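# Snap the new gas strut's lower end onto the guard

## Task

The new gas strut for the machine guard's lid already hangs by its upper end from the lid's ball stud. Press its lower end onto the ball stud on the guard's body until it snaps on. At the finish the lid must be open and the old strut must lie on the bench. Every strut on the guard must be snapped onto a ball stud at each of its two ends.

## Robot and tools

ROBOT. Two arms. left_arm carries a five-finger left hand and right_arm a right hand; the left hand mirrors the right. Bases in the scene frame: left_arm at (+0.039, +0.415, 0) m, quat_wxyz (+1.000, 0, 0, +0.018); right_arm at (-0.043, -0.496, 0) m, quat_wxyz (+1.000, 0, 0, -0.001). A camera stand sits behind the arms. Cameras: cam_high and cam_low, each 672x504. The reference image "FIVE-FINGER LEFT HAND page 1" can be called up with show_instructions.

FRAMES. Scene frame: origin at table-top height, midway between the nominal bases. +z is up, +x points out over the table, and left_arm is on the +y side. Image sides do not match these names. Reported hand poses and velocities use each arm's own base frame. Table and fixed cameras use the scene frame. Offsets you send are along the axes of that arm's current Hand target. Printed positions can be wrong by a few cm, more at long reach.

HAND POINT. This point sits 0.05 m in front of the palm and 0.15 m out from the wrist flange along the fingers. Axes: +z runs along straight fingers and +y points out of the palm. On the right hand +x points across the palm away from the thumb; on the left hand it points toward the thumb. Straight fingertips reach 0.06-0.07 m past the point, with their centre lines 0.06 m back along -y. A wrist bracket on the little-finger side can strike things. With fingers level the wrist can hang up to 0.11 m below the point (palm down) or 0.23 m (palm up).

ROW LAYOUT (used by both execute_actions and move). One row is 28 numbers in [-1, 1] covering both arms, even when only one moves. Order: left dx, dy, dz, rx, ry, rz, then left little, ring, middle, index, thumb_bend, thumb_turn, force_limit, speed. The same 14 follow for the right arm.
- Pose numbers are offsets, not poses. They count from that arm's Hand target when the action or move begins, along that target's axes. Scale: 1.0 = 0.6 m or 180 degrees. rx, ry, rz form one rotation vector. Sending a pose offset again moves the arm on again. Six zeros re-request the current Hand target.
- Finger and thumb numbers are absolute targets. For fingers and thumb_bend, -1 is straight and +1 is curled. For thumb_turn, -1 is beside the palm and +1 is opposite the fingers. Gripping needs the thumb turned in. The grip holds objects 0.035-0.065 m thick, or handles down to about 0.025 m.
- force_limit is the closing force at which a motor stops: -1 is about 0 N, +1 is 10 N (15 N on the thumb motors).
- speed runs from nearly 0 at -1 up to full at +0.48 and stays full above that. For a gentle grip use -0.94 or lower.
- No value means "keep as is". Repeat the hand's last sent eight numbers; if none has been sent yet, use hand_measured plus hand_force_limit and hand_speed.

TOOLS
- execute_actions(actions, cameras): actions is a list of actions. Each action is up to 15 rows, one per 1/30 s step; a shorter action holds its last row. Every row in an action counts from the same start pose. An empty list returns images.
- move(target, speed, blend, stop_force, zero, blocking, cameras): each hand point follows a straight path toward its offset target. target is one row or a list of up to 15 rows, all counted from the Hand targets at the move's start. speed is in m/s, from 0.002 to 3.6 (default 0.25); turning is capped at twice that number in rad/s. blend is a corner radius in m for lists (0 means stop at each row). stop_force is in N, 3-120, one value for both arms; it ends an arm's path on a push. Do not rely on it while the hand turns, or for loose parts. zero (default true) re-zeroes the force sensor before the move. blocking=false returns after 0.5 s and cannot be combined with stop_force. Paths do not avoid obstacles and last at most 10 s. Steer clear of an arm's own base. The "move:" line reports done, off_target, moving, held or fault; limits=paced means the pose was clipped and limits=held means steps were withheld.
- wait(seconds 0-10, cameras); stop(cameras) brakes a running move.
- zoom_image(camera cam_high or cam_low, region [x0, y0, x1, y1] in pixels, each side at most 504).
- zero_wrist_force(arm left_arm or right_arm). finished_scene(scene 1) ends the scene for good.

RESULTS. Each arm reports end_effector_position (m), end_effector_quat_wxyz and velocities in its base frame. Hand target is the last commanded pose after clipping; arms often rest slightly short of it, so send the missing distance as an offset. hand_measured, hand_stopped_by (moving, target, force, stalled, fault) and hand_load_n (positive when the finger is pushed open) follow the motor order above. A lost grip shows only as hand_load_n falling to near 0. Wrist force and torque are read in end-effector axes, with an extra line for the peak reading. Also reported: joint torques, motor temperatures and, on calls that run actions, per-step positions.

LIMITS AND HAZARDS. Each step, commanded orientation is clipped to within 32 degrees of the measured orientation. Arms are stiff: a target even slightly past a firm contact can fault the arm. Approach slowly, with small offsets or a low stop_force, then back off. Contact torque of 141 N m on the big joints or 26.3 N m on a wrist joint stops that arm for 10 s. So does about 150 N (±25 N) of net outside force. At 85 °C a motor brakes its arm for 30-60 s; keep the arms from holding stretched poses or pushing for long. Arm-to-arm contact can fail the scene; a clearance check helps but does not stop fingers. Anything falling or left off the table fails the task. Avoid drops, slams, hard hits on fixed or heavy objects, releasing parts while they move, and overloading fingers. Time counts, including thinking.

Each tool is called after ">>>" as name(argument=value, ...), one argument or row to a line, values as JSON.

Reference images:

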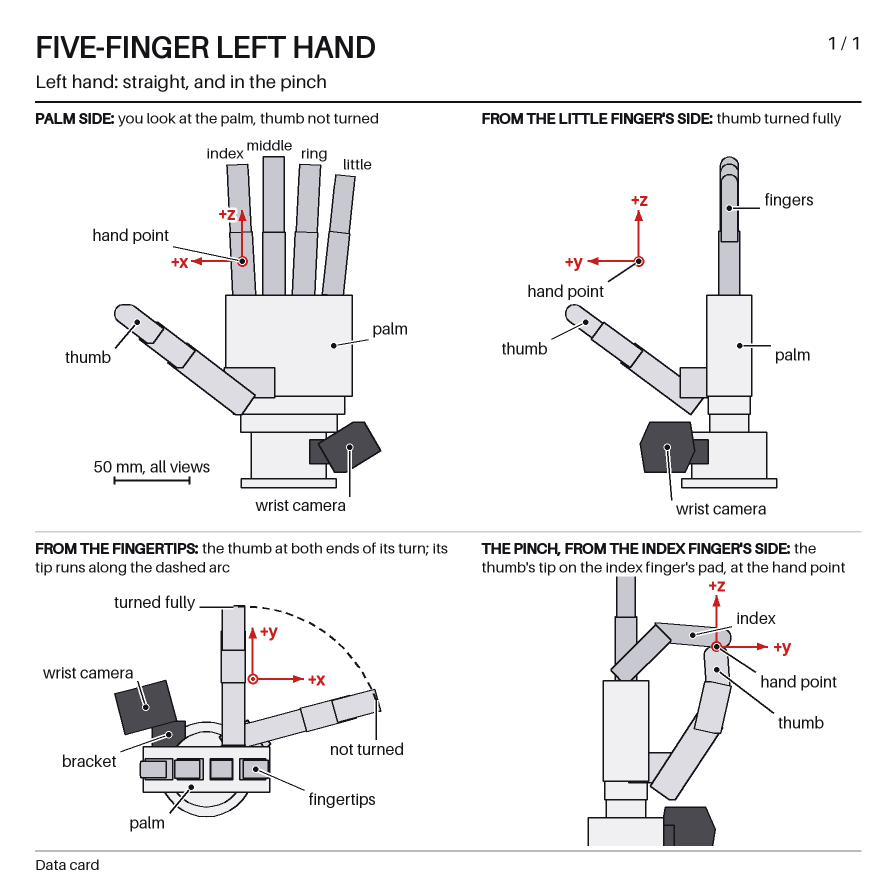

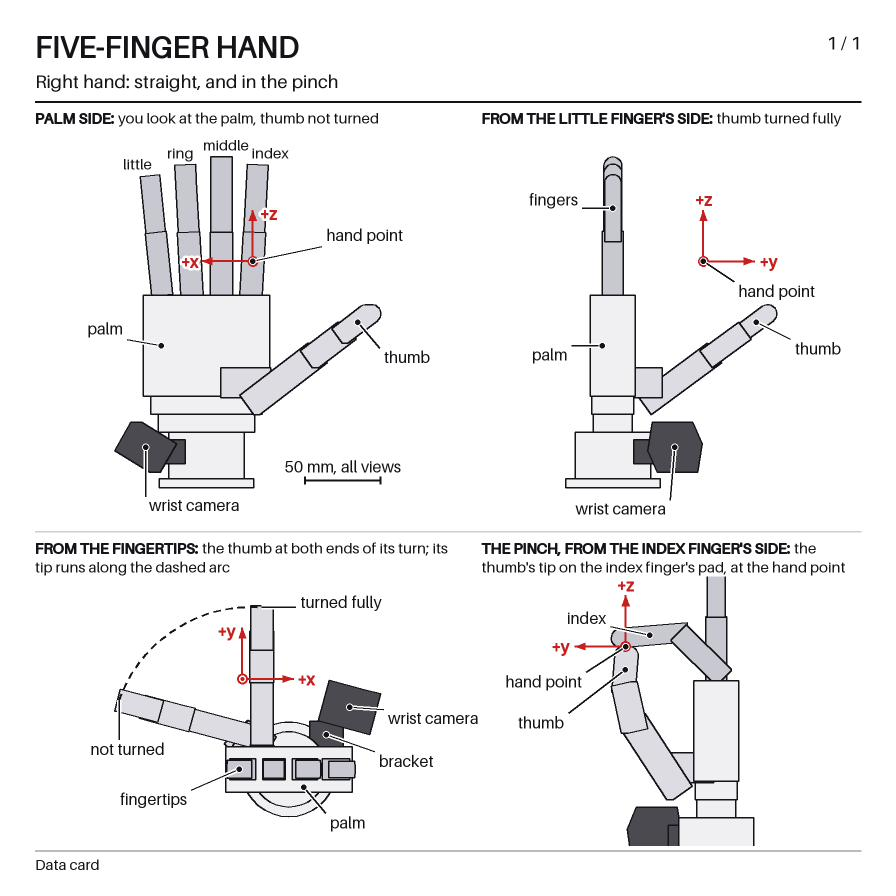

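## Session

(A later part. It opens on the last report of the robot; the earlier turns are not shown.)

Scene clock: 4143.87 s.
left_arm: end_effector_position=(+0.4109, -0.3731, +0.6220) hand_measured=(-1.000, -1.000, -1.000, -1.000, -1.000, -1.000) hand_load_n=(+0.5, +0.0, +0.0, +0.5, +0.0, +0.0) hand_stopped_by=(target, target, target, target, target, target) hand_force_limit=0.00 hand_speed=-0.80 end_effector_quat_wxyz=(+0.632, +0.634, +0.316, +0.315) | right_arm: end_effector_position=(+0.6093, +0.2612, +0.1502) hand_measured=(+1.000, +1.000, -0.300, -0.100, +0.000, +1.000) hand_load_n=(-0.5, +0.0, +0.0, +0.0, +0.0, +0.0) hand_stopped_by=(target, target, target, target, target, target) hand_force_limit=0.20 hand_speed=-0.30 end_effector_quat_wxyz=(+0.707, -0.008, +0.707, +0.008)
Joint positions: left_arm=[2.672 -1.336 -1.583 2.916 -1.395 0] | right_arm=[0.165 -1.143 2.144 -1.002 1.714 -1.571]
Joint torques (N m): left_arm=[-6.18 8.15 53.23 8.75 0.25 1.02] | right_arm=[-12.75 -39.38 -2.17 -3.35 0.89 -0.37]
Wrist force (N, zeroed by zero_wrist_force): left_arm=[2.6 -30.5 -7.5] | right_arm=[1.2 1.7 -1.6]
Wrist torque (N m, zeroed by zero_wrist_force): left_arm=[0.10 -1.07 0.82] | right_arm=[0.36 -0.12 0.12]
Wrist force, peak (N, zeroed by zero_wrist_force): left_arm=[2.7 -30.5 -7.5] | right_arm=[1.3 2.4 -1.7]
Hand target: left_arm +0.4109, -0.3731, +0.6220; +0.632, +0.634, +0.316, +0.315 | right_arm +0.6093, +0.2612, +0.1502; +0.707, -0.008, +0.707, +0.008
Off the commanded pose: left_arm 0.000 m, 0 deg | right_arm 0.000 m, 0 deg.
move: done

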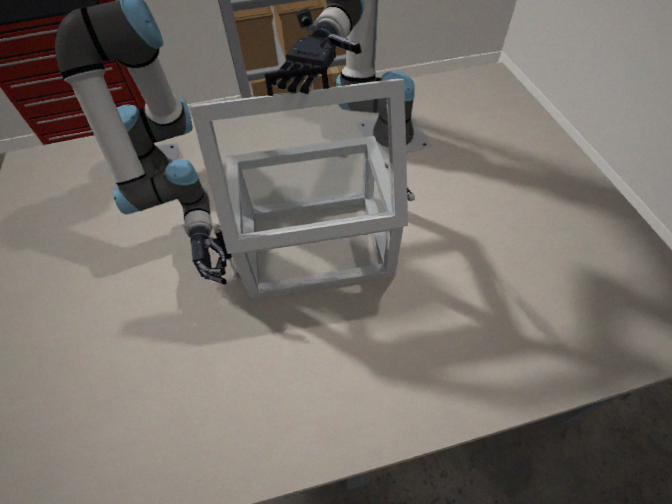

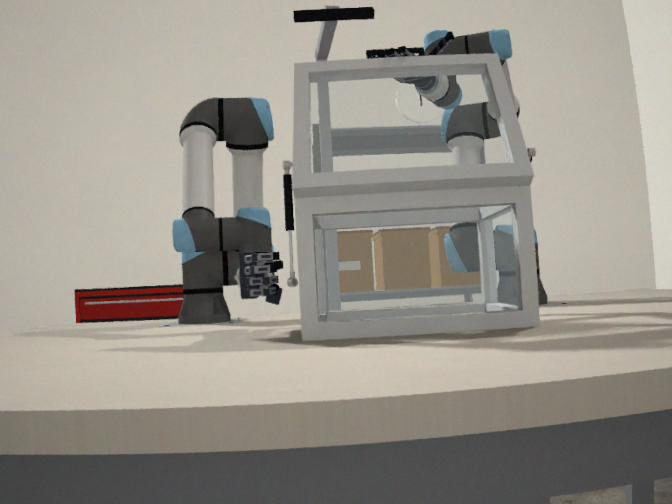

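>>> move(
  target=[0,0,0,0,0,0,-1,-1,-1,-1,-1,-1,0,-0.8, 0,0.045,0.003,0,0,0,1,1,-0.3,-0.1,0,1,0.2,-0.3],
  speed=0.03,
  stop_force=4,
  cameras=["cam_low","cam_high"],
)

>>> zoom_image(
  camera="cam_low",
  region=[250, 230, 310, 300],
)

>>> zoom_image(
  camera="cam_high",
  region=[205, 245, 245, 285],
)

Scene clock: 4161.77 s.
left_arm: end_effector_position=(+0.4109, -0.3731, +0.6220) hand_measured=(-1.000, -1.000, -1.000, -1.000, -1.000, -1.000) hand_load_n=(+0.5, +0.0, +0.0, +0.5, +0.0, +0.0) hand_stopped_by=(target, target, target, target, target, target) hand_force_limit=0.00 hand_speed=-0.80 end_effector_quat_wxyz=(+0.632, +0.634, +0.316, +0.315) | right_arm: end_effector_position=(+0.6105, +0.2883, +0.1502) hand_measured=(+1.000, +1.000, -0.300, -0.100, +0.000, +1.000) hand_load_n=(+0.0, +0.0, +0.0, +0.0, +0.0, +0.0) hand_stopped_by=(target, target, target, target, target, target) hand_force_limit=0.20 hand_speed=-0.30 end_effector_quat_wxyz=(+0.707, -0.008, +0.707, +0.008)
Joint positions: left_arm=[2.672 -1.336 -1.583 2.916 -1.395 0] | right_arm=[0.232 -1.12 2.102 -0.983 1.78 -1.571]
Joint torques (N m): left_arm=[-5.78 8.66 54.27 8.75 0.28 1.02] | right_arm=[-12.29 -40.39 -3.94 -3.29 -1.85 -0.11]
Wrist force (N, zeroed by zero_wrist_force): left_arm=[2.7 -30.1 -7.5] | right_arm=[1.4 1.5 -1.2]
Wrist torque (N m, zeroed by zero_wrist_force): left_arm=[0.14 -1.08 0.82] | right_arm=[0.29 -0.15 0.12]
Wrist force, peak (N, zeroed by zero_wrist_force): left_arm=[2.6 -30.5 -7.6] | right_arm=[1.5 2.0 -1.3]
Hand target: left_arm +0.4109, -0.3731, +0.6220; +0.632, +0.634, +0.316, +0.315 | right_arm +0.6105, +0.2883, +0.1502; +0.707, -0.008, +0.707, +0.008
Off the commanded pose: left_arm 0.000 m, 0 deg | right_arm 0.000 m, 0 deg.
move: done

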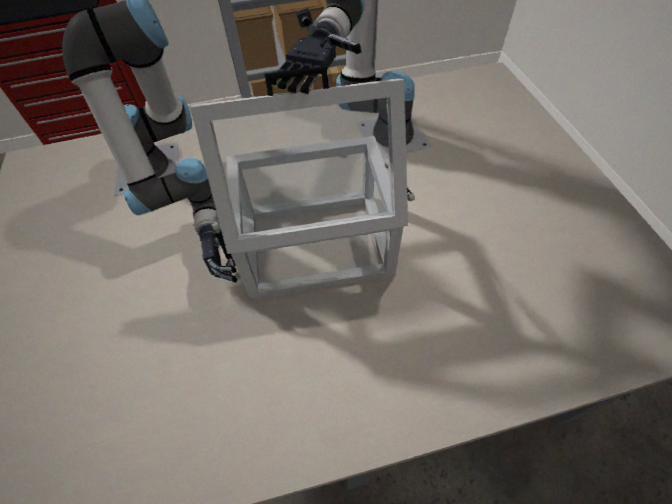

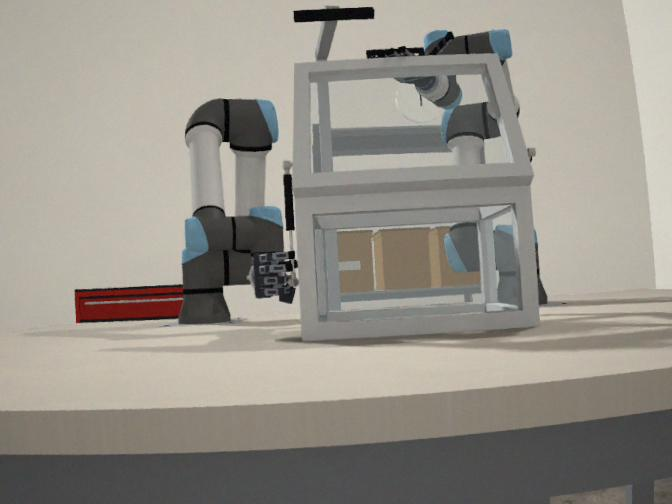

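Scaled by 7.200.

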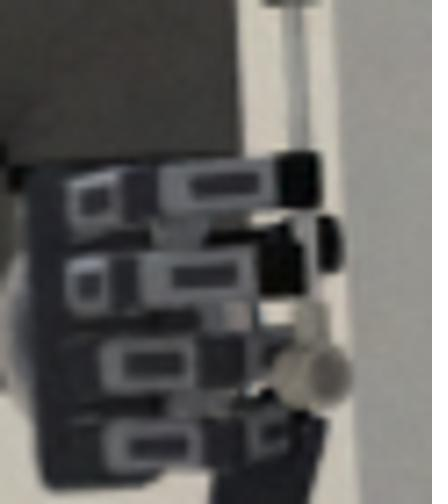

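Scaled by 12.600.

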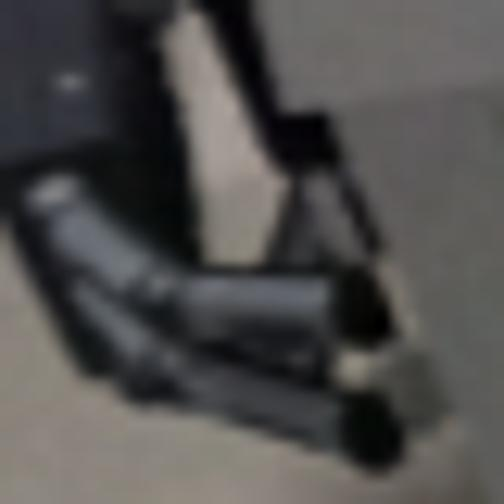

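>>> execute_actions(
  actions=[
    [[0,0,0,0,0,0,-1,-1,-1,-1,-1,-1,0,-0.8, 0,0,0,0,0,0,1,1,-0.3,0.6,0,1,0.4,-0.8]],
    [[0,0,0,0,0,0,-1,-1,-1,-1,-1,-1,0,-0.8, 0,0,0,0,0,0,1,1,-0.3,0.6,0,1,0.4,-0.8]],
    [[0,0,0,0,0,0,-1,-1,-1,-1,-1,-1,0,-0.8, 0,0,0,0,0,0,1,1,-0.3,0.6,0,1,0.4,-0.8]],
  ],
  cameras=["cam_low","cam_high"],
)

>>> zoom_image(
  camera="cam_low",
  region=[250, 230, 310, 300],
)

>>> zoom_image(
  camera="cam_high",
  region=[205, 245, 245, 285],
)

Scene clock: 4173.07 s.
left_arm: end_effector_position=(+0.4109, -0.3731, +0.6220) hand_measured=(-1.000, -1.000, -1.000, -1.000, -1.000, -1.000) hand_load_n=(+0.5, +0.0, +0.0, +1.0, +0.0, +0.0) hand_stopped_by=(target, target, target, target, target, target) hand_force_limit=0.00 hand_speed=-0.80 end_effector_quat_wxyz=(+0.632, +0.634, +0.316, +0.315) | right_arm: end_effector_position=(+0.6105, +0.2883, +0.1502) hand_measured=(+1.000, +1.000, -0.300, +0.118, +0.000, +1.000) hand_load_n=(+0.0, +0.0, +0.0, +12.5, +3.0, +0.0) hand_stopped_by=(target, target, target, force, target, target) hand_force_limit=0.40 hand_speed=-0.80 end_effector_quat_wxyz=(+0.707, -0.008, +0.707, +0.008)
Joint positions: left_arm=[2.672 -1.336 -1.583 2.916 -1.395 0] | right_arm=[0.232 -1.12 2.102 -0.983 1.78 -1.571]
Joint torques (N m): left_arm=[-6.07 8.43 53.6 8.76 0.11 1] | right_arm=[-10.59 -33.75 -4.64 0.09 -1.84 1.06]
Wrist force (N, zeroed by zero_wrist_force): left_arm=[2.4 -30.5 -7.6] | right_arm=[-0.5 1.4 0.3]
Wrist torque (N m, zeroed by zero_wrist_force): left_arm=[0.12 -1.07 0.80] | right_arm=[0.27 0.10 0.10]
Wrist force, peak (N, zeroed by zero_wrist_force): left_arm=[2.4 -30.6 -7.6] | right_arm=[1.3 1.8 -1.3]
Hand target: left_arm +0.4109, -0.3731, +0.6220; +0.632, +0.634, +0.316, +0.315 | right_arm +0.6105, +0.2883, +0.1502; +0.707, -0.008, +0.707, +0.008
Off the commanded pose: left_arm 0.000 m, 0 deg | right_arm 0.000 m, 0 deg.
Step readings (end_effector_position of left_arm | right_arm):
0: (+0.4109, -0.3731, +0.6220) | (+0.6105, +0.2883, +0.1502)
1: (+0.4109, -0.3731, +0.6220) | (+0.6105, +0.2883, +0.1502)
2: (+0.4109, -0.3731, +0.6220) | (+0.6105, +0.2883, +0.1502)
4: (+0.4109, -0.3731, +0.6220) | (+0.6105, +0.2883, +0.1502)
8: (+0.4109, -0.3731, +0.6220) | (+0.6105, +0.2883, +0.1502)
15: (+0.4109, -0.3731, +0.6220) | (+0.6105, +0.2883, +0.1502)
16: (+0.4109, -0.3731, +0.6220) | (+0.6105, +0.2883, +0.1502)
17: (+0.4109, -0.3731, +0.6220) | (+0.6105, +0.2883, +0.1502)
19: (+0.4109, -0.3731, +0.6220) | (+0.6105, +0.2883, +0.1502)
23: (+0.4109, -0.3731, +0.6220) | (+0.6105, +0.2883, +0.1502)
30: (+0.4109, -0.3731, +0.6220) | (+0.6105, +0.2883, +0.1502)
31: (+0.4109, -0.3731, +0.6220) | (+0.6105, +0.2883, +0.1502)
32: (+0.4109, -0.3731, +0.6220) | (+0.6105, +0.2883, +0.1502)
34: (+0.4109, -0.3731, +0.6220) | (+0.6105, +0.2883, +0.1502)
38: (+0.4109, -0.3731, +0.6220) | (+0.6105, +0.2883, +0.1502)
45: (+0.4109, -0.3731, +0.6220) | (+0.6105, +0.2883, +0.1502)

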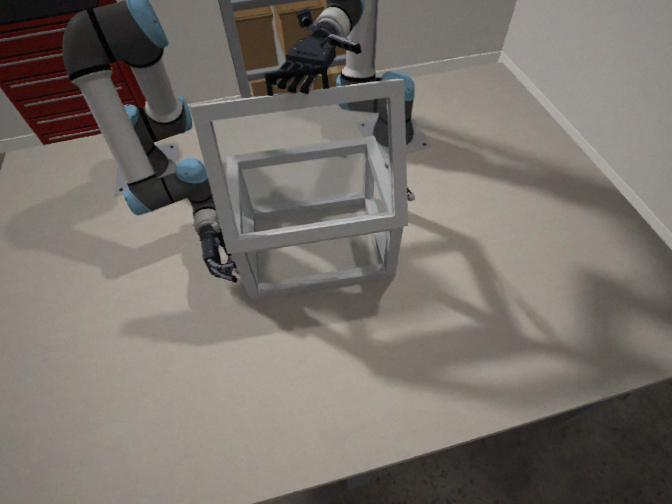

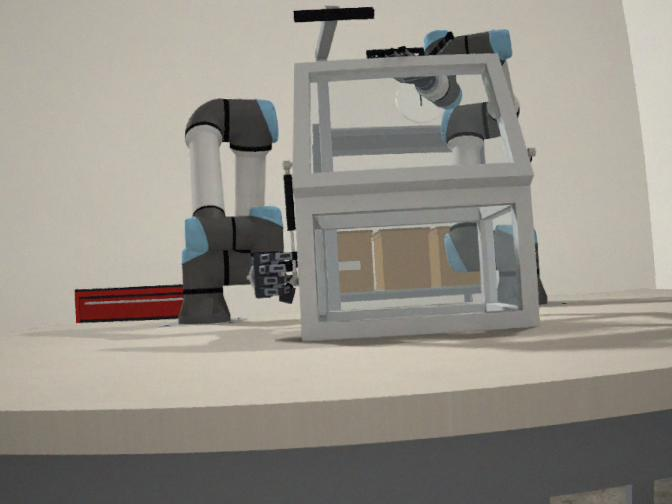

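Scaled by 7.200.

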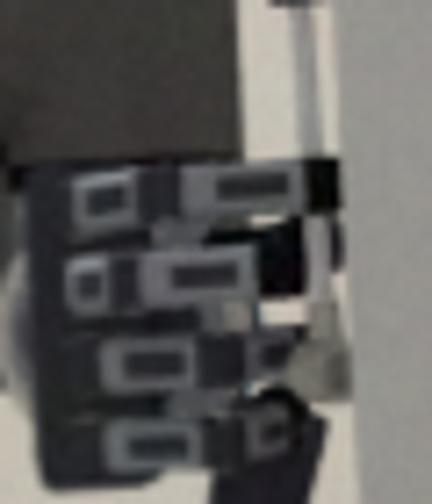

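Scaled by 12.600.

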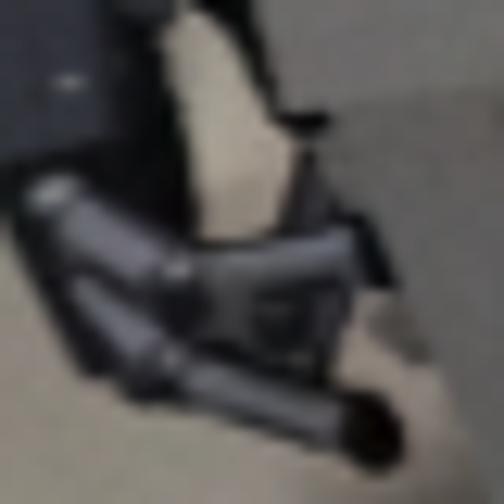

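>>> zoom_image(
  camera="cam_low",
  region=[280, 265, 304, 290],
)

>>> move(
  target=[0,0,0,0,0,0,-1,-1,-1,-1,-1,-1,0,-0.8, 0,-0.033,0.0015,0,0,0,1,1,-0.3,0.6,0,1,0.4,-0.8],
  speed=0.03,
  cameras=["cam_low","cam_high"],
)

>>> zoom_image(
  camera="cam_low",
  region=[270, 235, 304, 290],
)

>>> zoom_image(
  camera="cam_high",
  region=[205, 245, 245, 285],
)

Scaled by 20.160.

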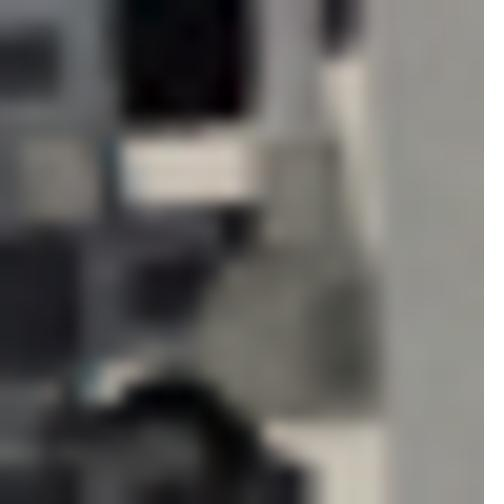

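Scene clock: 4181.13 s.
left_arm: end_effector_position=(+0.4109, -0.3731, +0.6220) hand_measured=(-1.000, -1.000, -1.000, -1.000, -1.000, -1.000) hand_load_n=(+1.0, +0.0, +0.0, +1.0, +0.0, +0.0) hand_stopped_by=(target, target, target, target, target, target) hand_force_limit=0.00 hand_speed=-0.80 end_effector_quat_wxyz=(+0.632, +0.634, +0.316, +0.315) | right_arm: end_effector_position=(+0.6119, +0.2684, +0.1503) hand_measured=(+1.000, +1.000, -0.300, +0.118, +0.000, +1.000) hand_load_n=(+0.0, +0.0, +0.0, +13.5, +2.0, +3.0) hand_stopped_by=(target, target, target, force, target, target) hand_force_limit=0.40 hand_speed=-0.80 end_effector_quat_wxyz=(+0.707, -0.008, +0.707, +0.008) end_effector_velocity=(+0.000, +0.000, +0.000) end_effector_angular_velocity=(+0.000, +0.000, -0.003)
Joint positions: left_arm=[2.672 -1.336 -1.583 2.916 -1.395 0] | right_arm=[0.182 -1.134 2.128 -0.995 1.731 -1.571]
Joint velocities: left_arm=[within noise] | right_arm=[0.002 0 -0.001 0 0.005 0]
Joint torques (N m): left_arm=[-5.99 8.5 53.72 8.74 0.07 0.96] | right_arm=[10.98 -19.03 -13.82 1.16 2.35 1]
Wrist force (N, zeroed by zero_wrist_force): left_arm=[1.6 -30.4 -7.1] | right_arm=[-6.9 2.7 0.6]
Wrist torque (N m, zeroed by zero_wrist_force): left_arm=[0.10 -1.08 0.77] | right_arm=[0.36 0.13 0.07]
Wrist force, peak (N, zeroed by zero_wrist_force): left_arm=[2.6 -30.7 -7.5] | right_arm=[-6.8 3.0 0.5]
Hand target: left_arm +0.4109, -0.3731, +0.6220; +0.632, +0.634, +0.316, +0.315 | right_arm +0.6119, +0.2685, +0.1502; +0.707, -0.008, +0.707, +0.008
Off the commanded pose: left_arm 0.000 m, 0 deg | right_arm 0.000 m, 0 deg.
move: done

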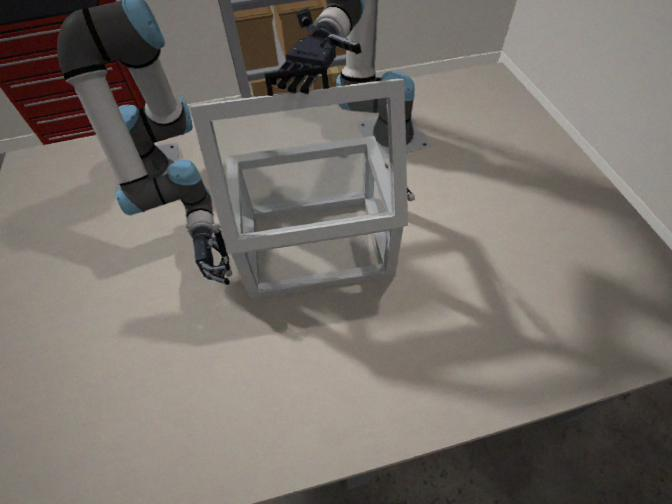

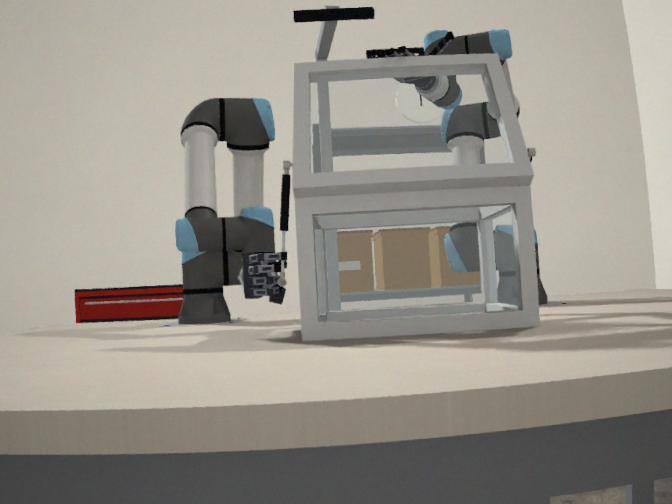

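Scaled by 9.164.

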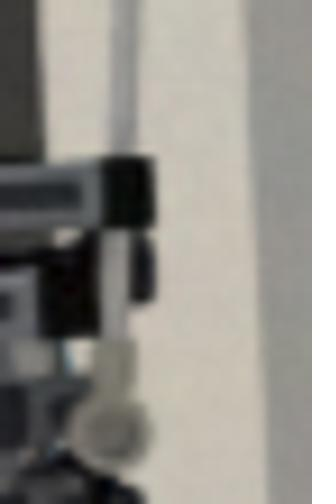

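Scaled by 12.600.

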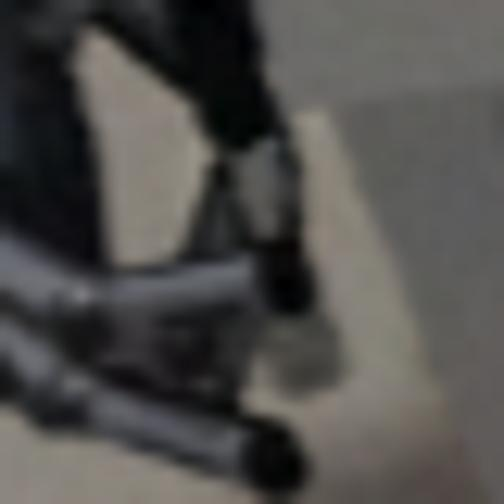

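>>> execute_actions(
  actions=[
    [[0,0,0,0,0,0,-1,-1,-1,-1,-1,-1,0,-0.8, 0,0,0,0,0,0,-1,-1,-0.3,0.6,0,1,0.4,-0.3]],
    [[0,0,0,0,0,0,-1,-1,-1,-1,-1,-1,0,-0.8, 0,0,0,0,0,0,-1,-1,-0.3,0.6,0,1,0.4,-0.3]],
    [[0,0,0,0,0,0,-1,-1,-1,-1,-1,-1,0,-0.8, 0,0,0,0,0,0,-1,-1,0.6,0.6,0,1,0.4,-0.8]],
    [[0,0,0,0,0,0,-1,-1,-1,-1,-1,-1,0,-0.8, 0,0,0,0,0,0,-1,-1,0.6,0.6,0,1,0.4,-0.8]],
    [[0,0,0,0,0,0,-1,-1,-1,-1,-1,-1,0,-0.8, 0,0,0,0,0,0,-1,-1,0.6,0.6,0,1,0.4,-0.8]],
  ],
  cameras=["cam_low","cam_high"],
)

>>> zoom_image(
  camera="cam_low",
  region=[270, 235, 304, 290],
)

>>> zoom_image(
  camera="cam_high",
  region=[205, 245, 245, 285],
)

Scene clock: 4198.80 s.
left_arm: end_effector_position=(+0.4109, -0.3731, +0.6220) hand_measured=(-1.000, -1.000, -1.000, -1.000, -1.000, -1.000) hand_load_n=(+1.0, +0.0, +0.0, +0.5, +0.0, +0.0) hand_stopped_by=(target, target, target, target, target, target) hand_force_limit=0.00 hand_speed=-0.80 end_effector_quat_wxyz=(+0.632, +0.634, +0.316, +0.315) | right_arm: end_effector_position=(+0.6119, +0.2685, +0.1502) hand_measured=(-1.000, +0.506, +0.122, +0.116, +0.000, +1.000) hand_load_n=(+0.0, -29.0, +10.5, +23.5, +0.0, +0.0) hand_stopped_by=(target, stalled, force, force, target, target) hand_force_limit=0.40 hand_speed=-0.80 end_effector_quat_wxyz=(+0.707, -0.008, +0.707, +0.008)
Joint positions: left_arm=[2.672 -1.336 -1.583 2.916 -1.395 0] | right_arm=[0.183 -1.134 2.128 -0.995 1.731 -1.571]
Joint torques (N m): left_arm=[-5.28 8.79 53.49 8.63 -0.06 0.87] | right_arm=[6.28 -38.6 -14.47 0.49 -2.01 -0.68]
Wrist force (N, zeroed by zero_wrist_force): left_arm=[2.0 -30.2 -7.7] | right_arm=[-3.5 3.3 4.7]
Wrist torque (N m, zeroed by zero_wrist_force): left_arm=[0.13 -1.07 0.79] | right_arm=[0.43 0.81 -0.02]
Wrist force, peak (N, zeroed by zero_wrist_force): left_arm=[2.2 -30.8 -7.9] | right_arm=[-7.2 2.9 0.6]
Hand target: left_arm +0.4109, -0.3731, +0.6220; +0.632, +0.634, +0.316, +0.315 | right_arm +0.6119, +0.2685, +0.1502; +0.707, -0.008, +0.707, +0.008
Off the commanded pose: left_arm 0.000 m, 0 deg | right_arm 0.000 m, 0 deg.
Step readings (end_effector_position of left_arm | right_arm):
0: (+0.4109, -0.3731, +0.6220) | (+0.6119, +0.2685, +0.1502)
1: (+0.4109, -0.3731, +0.6220) | (+0.6119, +0.2685, +0.1502)
2: (+0.4109, -0.3731, +0.6220) | (+0.6119, +0.2685, +0.1502)
4: (+0.4109, -0.3731, +0.6220) | (+0.6119, +0.2685, +0.1502)
8: (+0.4109, -0.3731, +0.6220) | (+0.6119, +0.2685, +0.1502)
15: (+0.4109, -0.3731, +0.6220) | (+0.6119, +0.2685, +0.1501)
16: (+0.4109, -0.3731, +0.6220) | (+0.6119, +0.2685, +0.1501)
17: (+0.4109, -0.3731, +0.6220) | (+0.6119, +0.2685, +0.1501)
19: (+0.4109, -0.3731, +0.6220) | (+0.6119, +0.2685, +0.1501)
23: (+0.4109, -0.3731, +0.6220) | (+0.6119, +0.2685, +0.1502)
30: (+0.4109, -0.3731, +0.6220) | (+0.6119, +0.2685, +0.1502)
31: (+0.4109, -0.3731, +0.6220) | (+0.6119, +0.2685, +0.1502)
32: (+0.4109, -0.3731, +0.6220) | (+0.6119, +0.2685, +0.1502)
34: (+0.4109, -0.3731, +0.6220) | (+0.6119, +0.2685, +0.1502)
38: (+0.4109, -0.3731, +0.6220) | (+0.6119, +0.2685, +0.1502)
45: (+0.4109, -0.3731, +0.6220) | (+0.6119, +0.2685, +0.1502)
46: (+0.4109, -0.3731, +0.6220) | (+0.6119, +0.2685, +0.1502)
47: (+0.4109, -0.3731, +0.6220) | (+0.6119, +0.2685, +0.1502)
49: (+0.4109, -0.3731, +0.6220) | (+0.6119, +0.2685, +0.1502)
53: (+0.4109, -0.3731, +0.6220) | (+0.6119, +0.2685, +0.1502)
60: (+0.4109, -0.3731, +0.6220) | (+0.6119, +0.2685, +0.1502)
61: (+0.4109, -0.3731, +0.6220) | (+0.6119, +0.2685, +0.1502)
62: (+0.4109, -0.3731, +0.6220) | (+0.6119, +0.2685, +0.1502)
64: (+0.4109, -0.3731, +0.6220) | (+0.6119, +0.2685, +0.1502)
68: (+0.4109, -0.3731, +0.6220) | (+0.6119, +0.2685, +0.1502)
75: (+0.4109, -0.3731, +0.6220) | (+0.6119, +0.2685, +0.1502)

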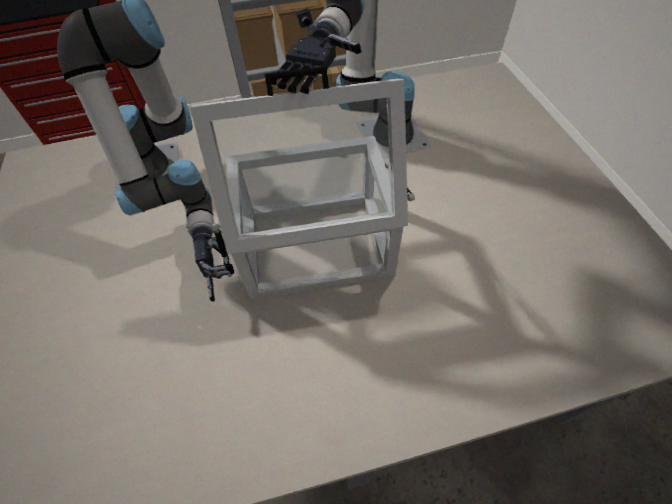

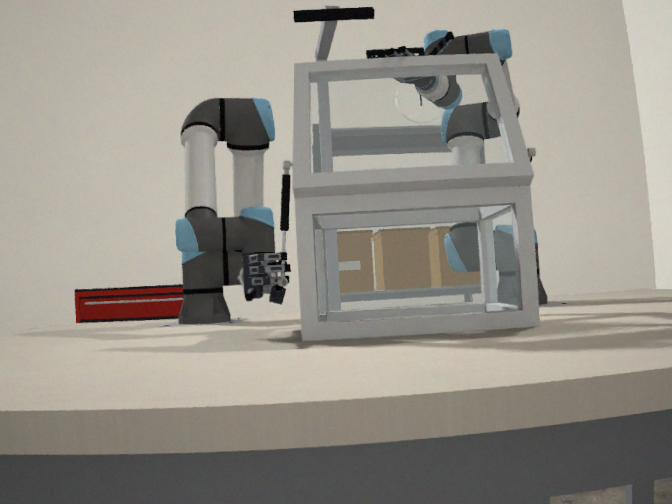

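Scaled by 9.164.

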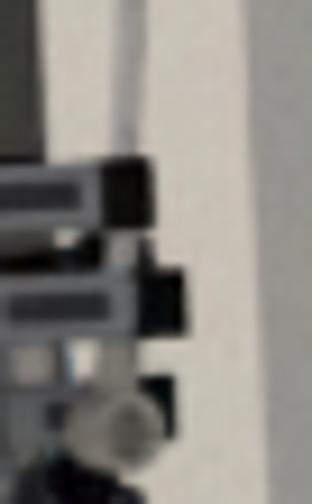

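Scaled by 12.600.

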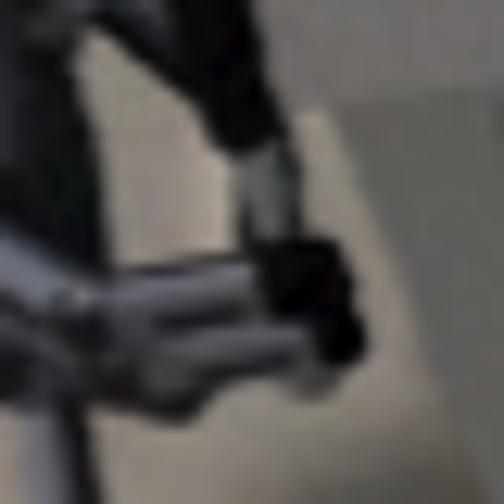

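>>> execute_actions(
  actions=[
    [[0,0,0,0,0,0,-1,-1,-1,-1,-1,-1,0,-0.8, 0,0,0,0,0,0,-1,1,0.6,0.6,0,1,0.4,-0.3]],
    [[0,0,0,0,0,0,-1,-1,-1,-1,-1,-1,0,-0.8, 0,0,0,0,0,0,-1,1,0.6,0.6,0,1,0.4,-0.3]],
  ],
)

>>> move(
  target=[
    [0,0,0,0,0,0,-1,-1,-1,-1,-1,-1,0,-0.8, -0.0008,0,0,-0.12,0,0,-1,1,0.6,0.6,0,1,0.4,-0.3],
    [0,0,0,0,0,0,-1,-1,-1,-1,-1,-1,0,-0.8, -0.0008,0,0,-0.24,0,0,-1,1,0.6,0.6,0,1,0.4,-0.3],
  ],
  speed=0.2,
  blend=0.01,
  cameras=["cam_low","cam_high"],
)

>>> zoom_image(
  camera="cam_low",
  region=[265, 235, 305, 295],
)

>>> zoom_image(
  camera="cam_high",
  region=[205, 245, 245, 285],
)

Scene clock: 4213.30 s.
left_arm: end_effector_position=(+0.4109, -0.3731, +0.6220) hand_measured=(-1.000, -1.000, -1.000, -1.000, -1.000, -1.000) hand_load_n=(+0.5, +0.0, +0.0, +1.0, +0.0, +0.0) hand_stopped_by=(target, target, target, target, target, target) hand_force_limit=0.00 hand_speed=-0.80 end_effector_quat_wxyz=(+0.632, +0.634, +0.316, +0.315) | right_arm: end_effector_position=(+0.6119, +0.2685, +0.1502) hand_measured=(-1.000, +1.000, +0.122, +0.116, +0.000, +1.000) hand_load_n=(+0.0, +0.0, +1.0, +11.0, +2.0, +0.0) hand_stopped_by=(target, target, force, force, target, target) hand_force_limit=0.40 hand_speed=-0.30 end_effector_quat_wxyz=(+0.707, -0.008, +0.707, +0.008)
Joint positions: left_arm=[2.672 -1.336 -1.583 2.916 -1.395 0] | right_arm=[0.183 -1.134 2.128 -0.995 1.731 -1.571]
Joint torques (N m): left_arm=[-5.88 8.54 53.44 8.62 -0.1 0.89] | right_arm=[-6.51 -34.47 -14.83 -1.81 0.14 -0.58]
Wrist force (N, zeroed by zero_wrist_force): left_arm=[2.5 -29.8 -7.4] | right_arm=[0.3 2.1 -0.2]
Wrist torque (N m, zeroed by zero_wrist_force): left_arm=[0.13 -1.07 0.81] | right_arm=[0.35 0.07 0.08]
Wrist force, peak (N, zeroed by zero_wrist_force): left_arm=[2.2 -30.9 -7.8] | right_arm=[-3.7 3.4 4.8]
Hand target: left_arm +0.4109, -0.3731, +0.6220; +0.632, +0.634, +0.316, +0.315 | right_arm +0.6119, +0.2685, +0.1502; +0.707, -0.008, +0.707, +0.008
Off the commanded pose: left_arm 0.000 m, 0 deg | right_arm 0.000 m, 0 deg.
Step readings (end_effector_position of left_arm | right_arm):
0: (+0.4109, -0.3731, +0.6220) | (+0.6119, +0.2685, +0.1502)
1: (+0.4109, -0.3731, +0.6220) | (+0.6119, +0.2685, +0.1502)
2: (+0.4109, -0.3731, +0.6220) | (+0.6119, +0.2685, +0.1502)
4: (+0.4109, -0.3731, +0.6220) | (+0.6119, +0.2685, +0.1502)
8: (+0.4109, -0.3731, +0.6220) | (+0.6119, +0.2685, +0.1502)
15: (+0.4109, -0.3731, +0.6220) | (+0.6119, +0.2685, +0.1502)
16: (+0.4109, -0.3731, +0.6220) | (+0.6119, +0.2685, +0.1502)
17: (+0.4109, -0.3731, +0.6220) | (+0.6119, +0.2685, +0.1502)
19: (+0.4109, -0.3731, +0.6220) | (+0.6119, +0.2685, +0.1502)
23: (+0.4109, -0.3731, +0.6220) | (+0.6119, +0.2685, +0.1502)
30: (+0.4109, -0.3731, +0.6220) | (+0.6119, +0.2685, +0.1502)

Scene clock: 4215.67 s.
left_arm: end_effector_position=(+0.4109, -0.3731, +0.6220) hand_measured=(-1.000, -1.000, -1.000, -1.000, -1.000, -1.000) hand_load_n=(+1.0, +0.0, +0.0, +0.5, +0.0, +0.0) hand_stopped_by=(target, target, target, target, target, target) hand_force_limit=0.00 hand_speed=-0.80 end_effector_quat_wxyz=(+0.632, +0.634, +0.316, +0.315) | right_arm: end_effector_position=(+0.6119, +0.2684, +0.1506) hand_measured=(-1.000, +1.000, +0.122, +0.116, +0.000, +1.000) hand_load_n=(+0.0, +0.0, +0.0, +14.5, +2.0, -1.0) hand_stopped_by=(target, target, force, force, target, target) hand_force_limit=0.40 hand_speed=-0.30 end_effector_quat_wxyz=(+0.655, -0.268, +0.654, +0.267)
Joint positions: left_arm=[2.672 -1.336 -1.583 2.916 -1.395 0] | right_arm=[-0.178 -1.035 1.94 -0.905 0.617 -1.571]
Joint torques (N m): left_arm=[-5.1 9.16 53.29 8.65 -0.11 0.88] | right_arm=[12.37 -48.29 -10.47 -3.17 -1.53 -0.91]
Wrist force (N, zeroed by zero_wrist_force): left_arm=[3.1 -29.8 -8.1] | right_arm=[6.8 1.9 0.2]
Wrist torque (N m, zeroed by zero_wrist_force): left_arm=[0.14 -1.07 0.84] | right_arm=[0.29 0.15 0.12]
Wrist force, peak (N, zeroed by zero_wrist_force): left_arm=[3.2 -30.4 -8.0] | right_arm=[8.0 1.6 0.0]
Hand target: left_arm +0.4109, -0.3731, +0.6220; +0.632, +0.634, +0.316, +0.315 | right_arm +0.6119, +0.2685, +0.1507; +0.655, -0.268, +0.654, +0.267
Off the commanded pose: left_arm 0.000 m, 0 deg | right_arm 0.000 m, 0 deg.
move: done

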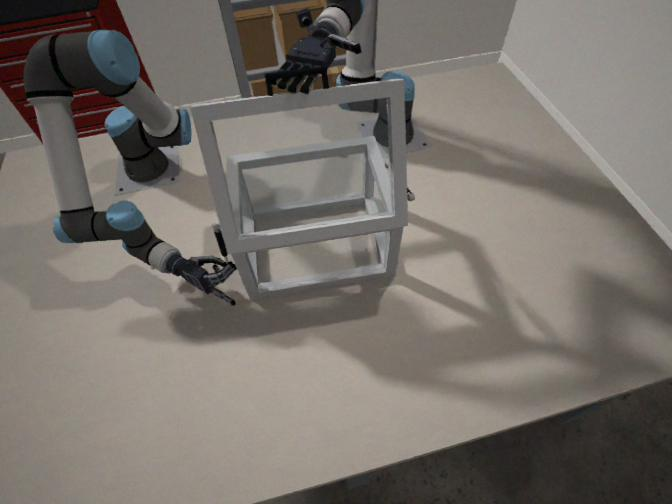

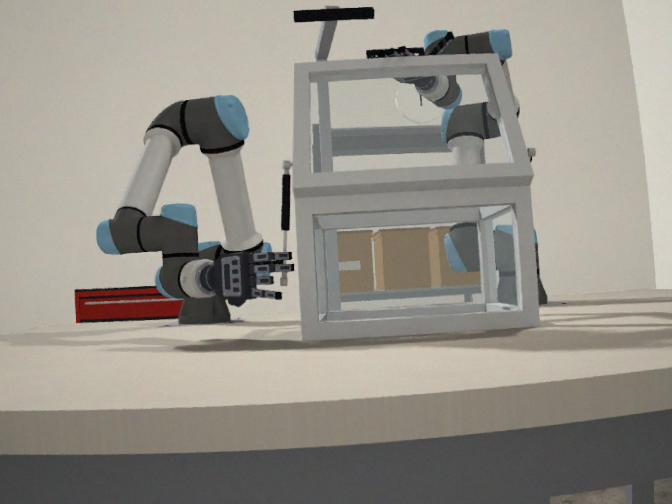

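Scaled by 8.400.

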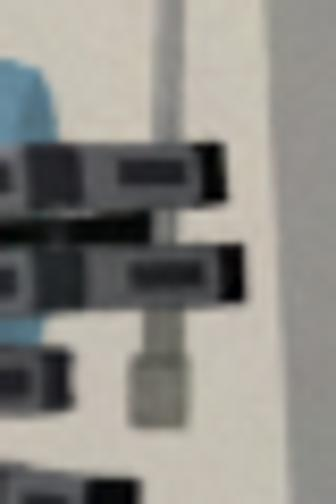

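Scaled by 12.600.

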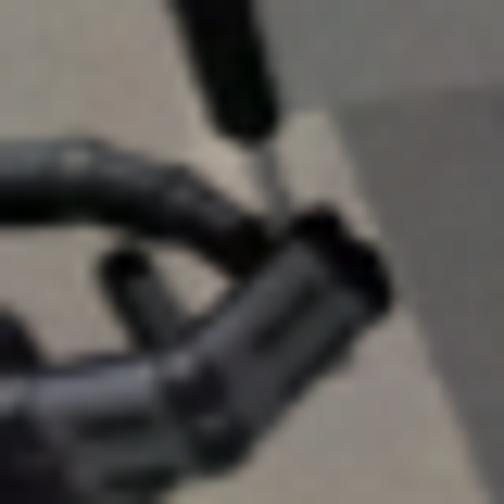

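>>> move(
  target=[
    [0,0,0,0,0,0,-1,-1,-1,-1,-1,-1,0,-0.8, 0.0004,0,0,0,0,0,-1,1,0,0,-0.45,1,0.4,-0.3],
    [0,0,0,0,0,0,-1,-1,-1,-1,-1,-1,0,-0.8, 0.0004,-0.02,0,0,0,0,-1,1,0,0,-0.45,1,0.4,-0.3],
    [0,0,0,0,0,0,-1,-1,-1,-1,-1,-1,0,-0.8, 0.0004,-0.1,0,0,0,0,-1,1,0,0,-0.45,1,0.4,-0.3],
  ],
  speed=0.05,
  cameras=["cam_low","cam_high"],
)

>>> zoom_image(
  camera="cam_low",
  region=[270, 265, 304, 295],
)

Scene clock: 4233.70 s.
left_arm: end_effector_position=(+0.4109, -0.3731, +0.6220) hand_measured=(-1.000, -1.000, -1.000, -1.000, -1.000, -1.000) hand_load_n=(+1.0, +0.0, +0.0, +1.0, +0.0, +0.0) hand_stopped_by=(target, target, target, target, target, target) hand_force_limit=0.00 hand_speed=-0.80 end_effector_quat_wxyz=(+0.632, +0.634, +0.316, +0.315) | right_arm: end_effector_position=(+0.6540, +0.2255, +0.1504) hand_measured=(-1.000, +1.000, +0.000, +0.000, -0.450, +1.000) hand_load_n=(+0.0, +0.0, +0.5, +0.0, +0.0, -0.5) hand_stopped_by=(target, target, target, target, target, target) hand_force_limit=0.40 hand_speed=-0.30 end_effector_quat_wxyz=(+0.655, -0.268, +0.654, +0.268)
Joint positions: left_arm=[2.672 -1.336 -1.583 2.916 -1.395 0] | right_arm=[-0.246 -0.97 1.816 -0.847 0.548 -1.571]
Joint torques (N m): left_arm=[-5.05 8.38 52.83 8.6 -0.25 0.9] | right_arm=[12.84 -47.38 -5.02 -2.65 2.27 -0.48]
Wrist force (N, zeroed by zero_wrist_force): left_arm=[2.6 -30.1 -7.7] | right_arm=[1.2 1.5 -1.0]
Wrist torque (N m, zeroed by zero_wrist_force): left_arm=[0.11 -1.11 0.82] | right_arm=[0.27 -0.12 0.13]
Wrist force, peak (N, zeroed by zero_wrist_force): left_arm=[2.6 -30.6 -7.7] | right_arm=[8.4 1.9 -0.1]
Hand target: left_arm +0.4109, -0.3731, +0.6220; +0.632, +0.634, +0.316, +0.315 | right_arm +0.6539, +0.2257, +0.1505; +0.655, -0.268, +0.654, +0.267
Off the commanded pose: left_arm 0.000 m, 0 deg | right_arm 0.000 m, 0 deg.
move: done

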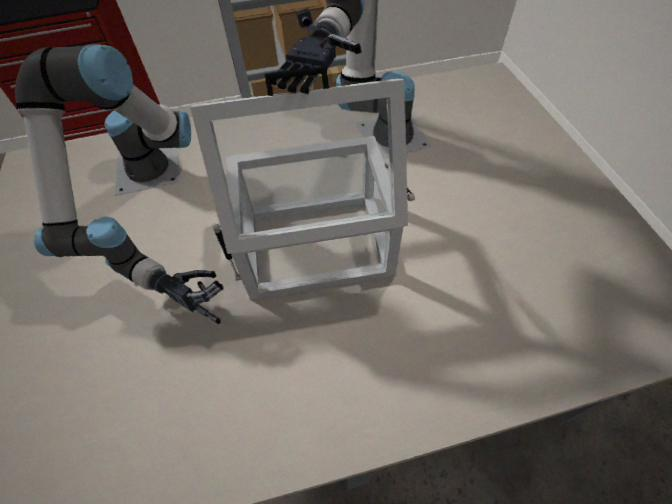

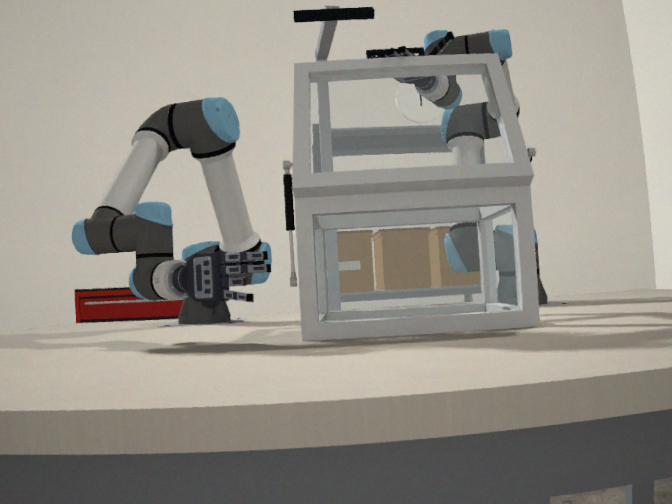

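Scaled by 14.824.

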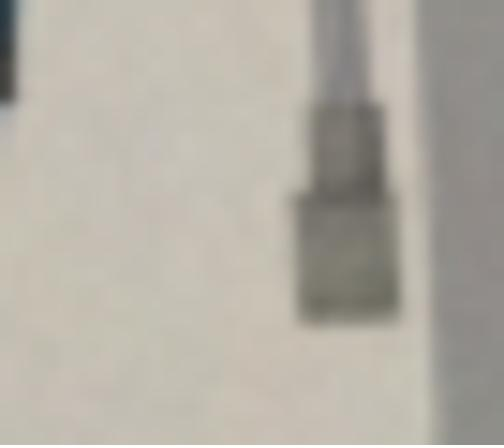

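>>> move(
  target=[0,0,0,0,0,0,-1,-1,-1,-1,-1,-1,0,-0.8, 0.019,0.0673,-0.0257,0.2167,0,0,-1,-1,-0.25,-0.1,0,1,0.2,-0.3],
  speed=0.15,
  cameras=["cam_low","cam_high"],
)

>>> zoom_image(
  camera="cam_low",
  region=[250, 235, 310, 305],
)

>>> zoom_image(
  camera="cam_high",
  region=[200, 245, 245, 300],
)

Scene clock: 4251.57 s.
left_arm: end_effector_position=(+0.4109, -0.3731, +0.6220) hand_measured=(-1.000, -1.000, -1.000, -1.000, -1.000, -1.000) hand_load_n=(+1.0, +0.0, +0.0, +0.5, +0.0, +0.0) hand_stopped_by=(target, target, target, target, target, target) hand_force_limit=0.00 hand_speed=-0.80 end_effector_quat_wxyz=(+0.632, +0.634, +0.316, +0.315) | right_arm: end_effector_position=(+0.6146, +0.2438, +0.1391) hand_measured=(-1.000, -1.000, -0.250, -0.100, +0.000, +1.000) hand_load_n=(+0.0, +0.0, +0.0, +0.0, +0.0, -0.5) hand_stopped_by=(target, target, target, target, target, target) hand_force_limit=0.20 hand_speed=-0.30 end_effector_quat_wxyz=(+0.707, -0.034, +0.706, +0.034)
Joint positions: left_arm=[2.672 -1.336 -1.583 2.916 -1.395 0] | right_arm=[0.07 -1.125 2.166 -1.041 1.545 -1.571]
Joint torques (N m): left_arm=[-5.2 8.57 52.53 8.69 -0.48 0.85] | right_arm=[-8.86 -19.19 -19.79 0.47 1.62 1.8]
Wrist force (N, zeroed by zero_wrist_force): left_arm=[2.3 -30.4 -7.5] | right_arm=[1.3 1.6 -1.4]
Wrist torque (N m, zeroed by zero_wrist_force): left_arm=[0.10 -1.06 0.80] | right_arm=[0.31 -0.13 0.16]
Wrist force, peak (N, zeroed by zero_wrist_force): left_arm=[2.5 -30.7 -7.7] | right_arm=[1.2 2.2 -1.8]
Hand target: left_arm +0.4109, -0.3731, +0.6220; +0.632, +0.634, +0.316, +0.315 | right_arm +0.6146, +0.2437, +0.1391; +0.707, -0.034, +0.706, +0.034
Off the commanded pose: left_arm 0.000 m, 0 deg | right_arm 0.000 m, 0 deg.
move: done

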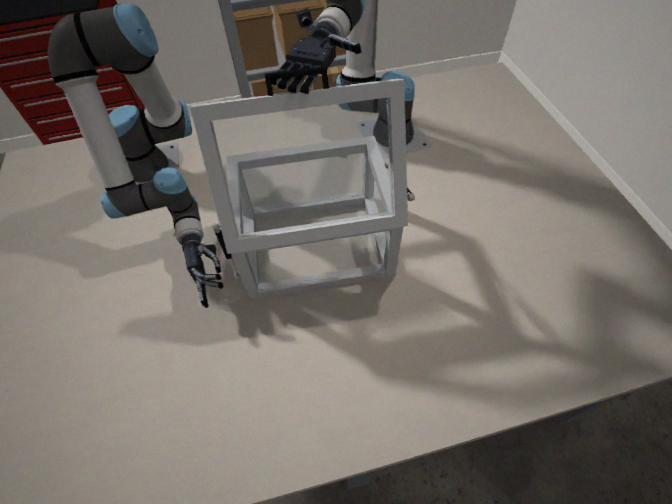

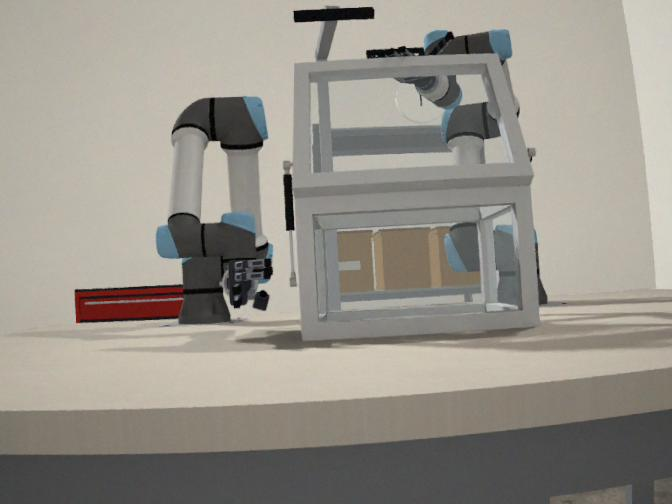

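Scaled by 7.200.

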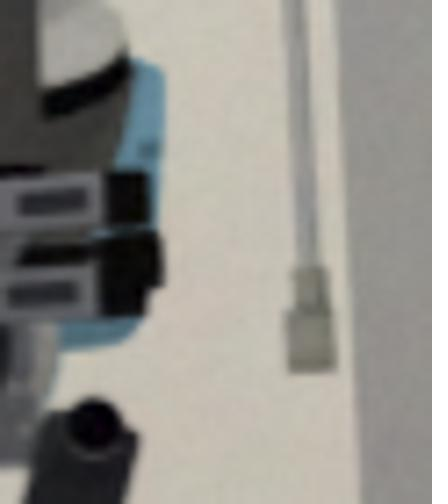

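Scaled by 9.164.

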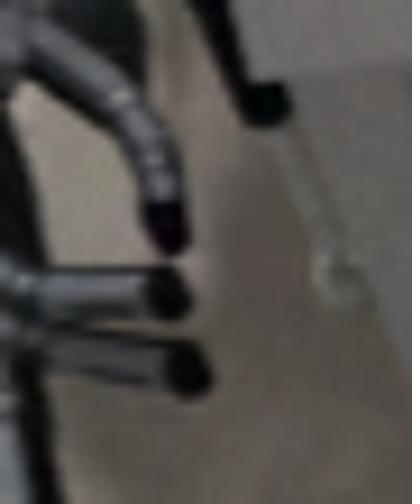

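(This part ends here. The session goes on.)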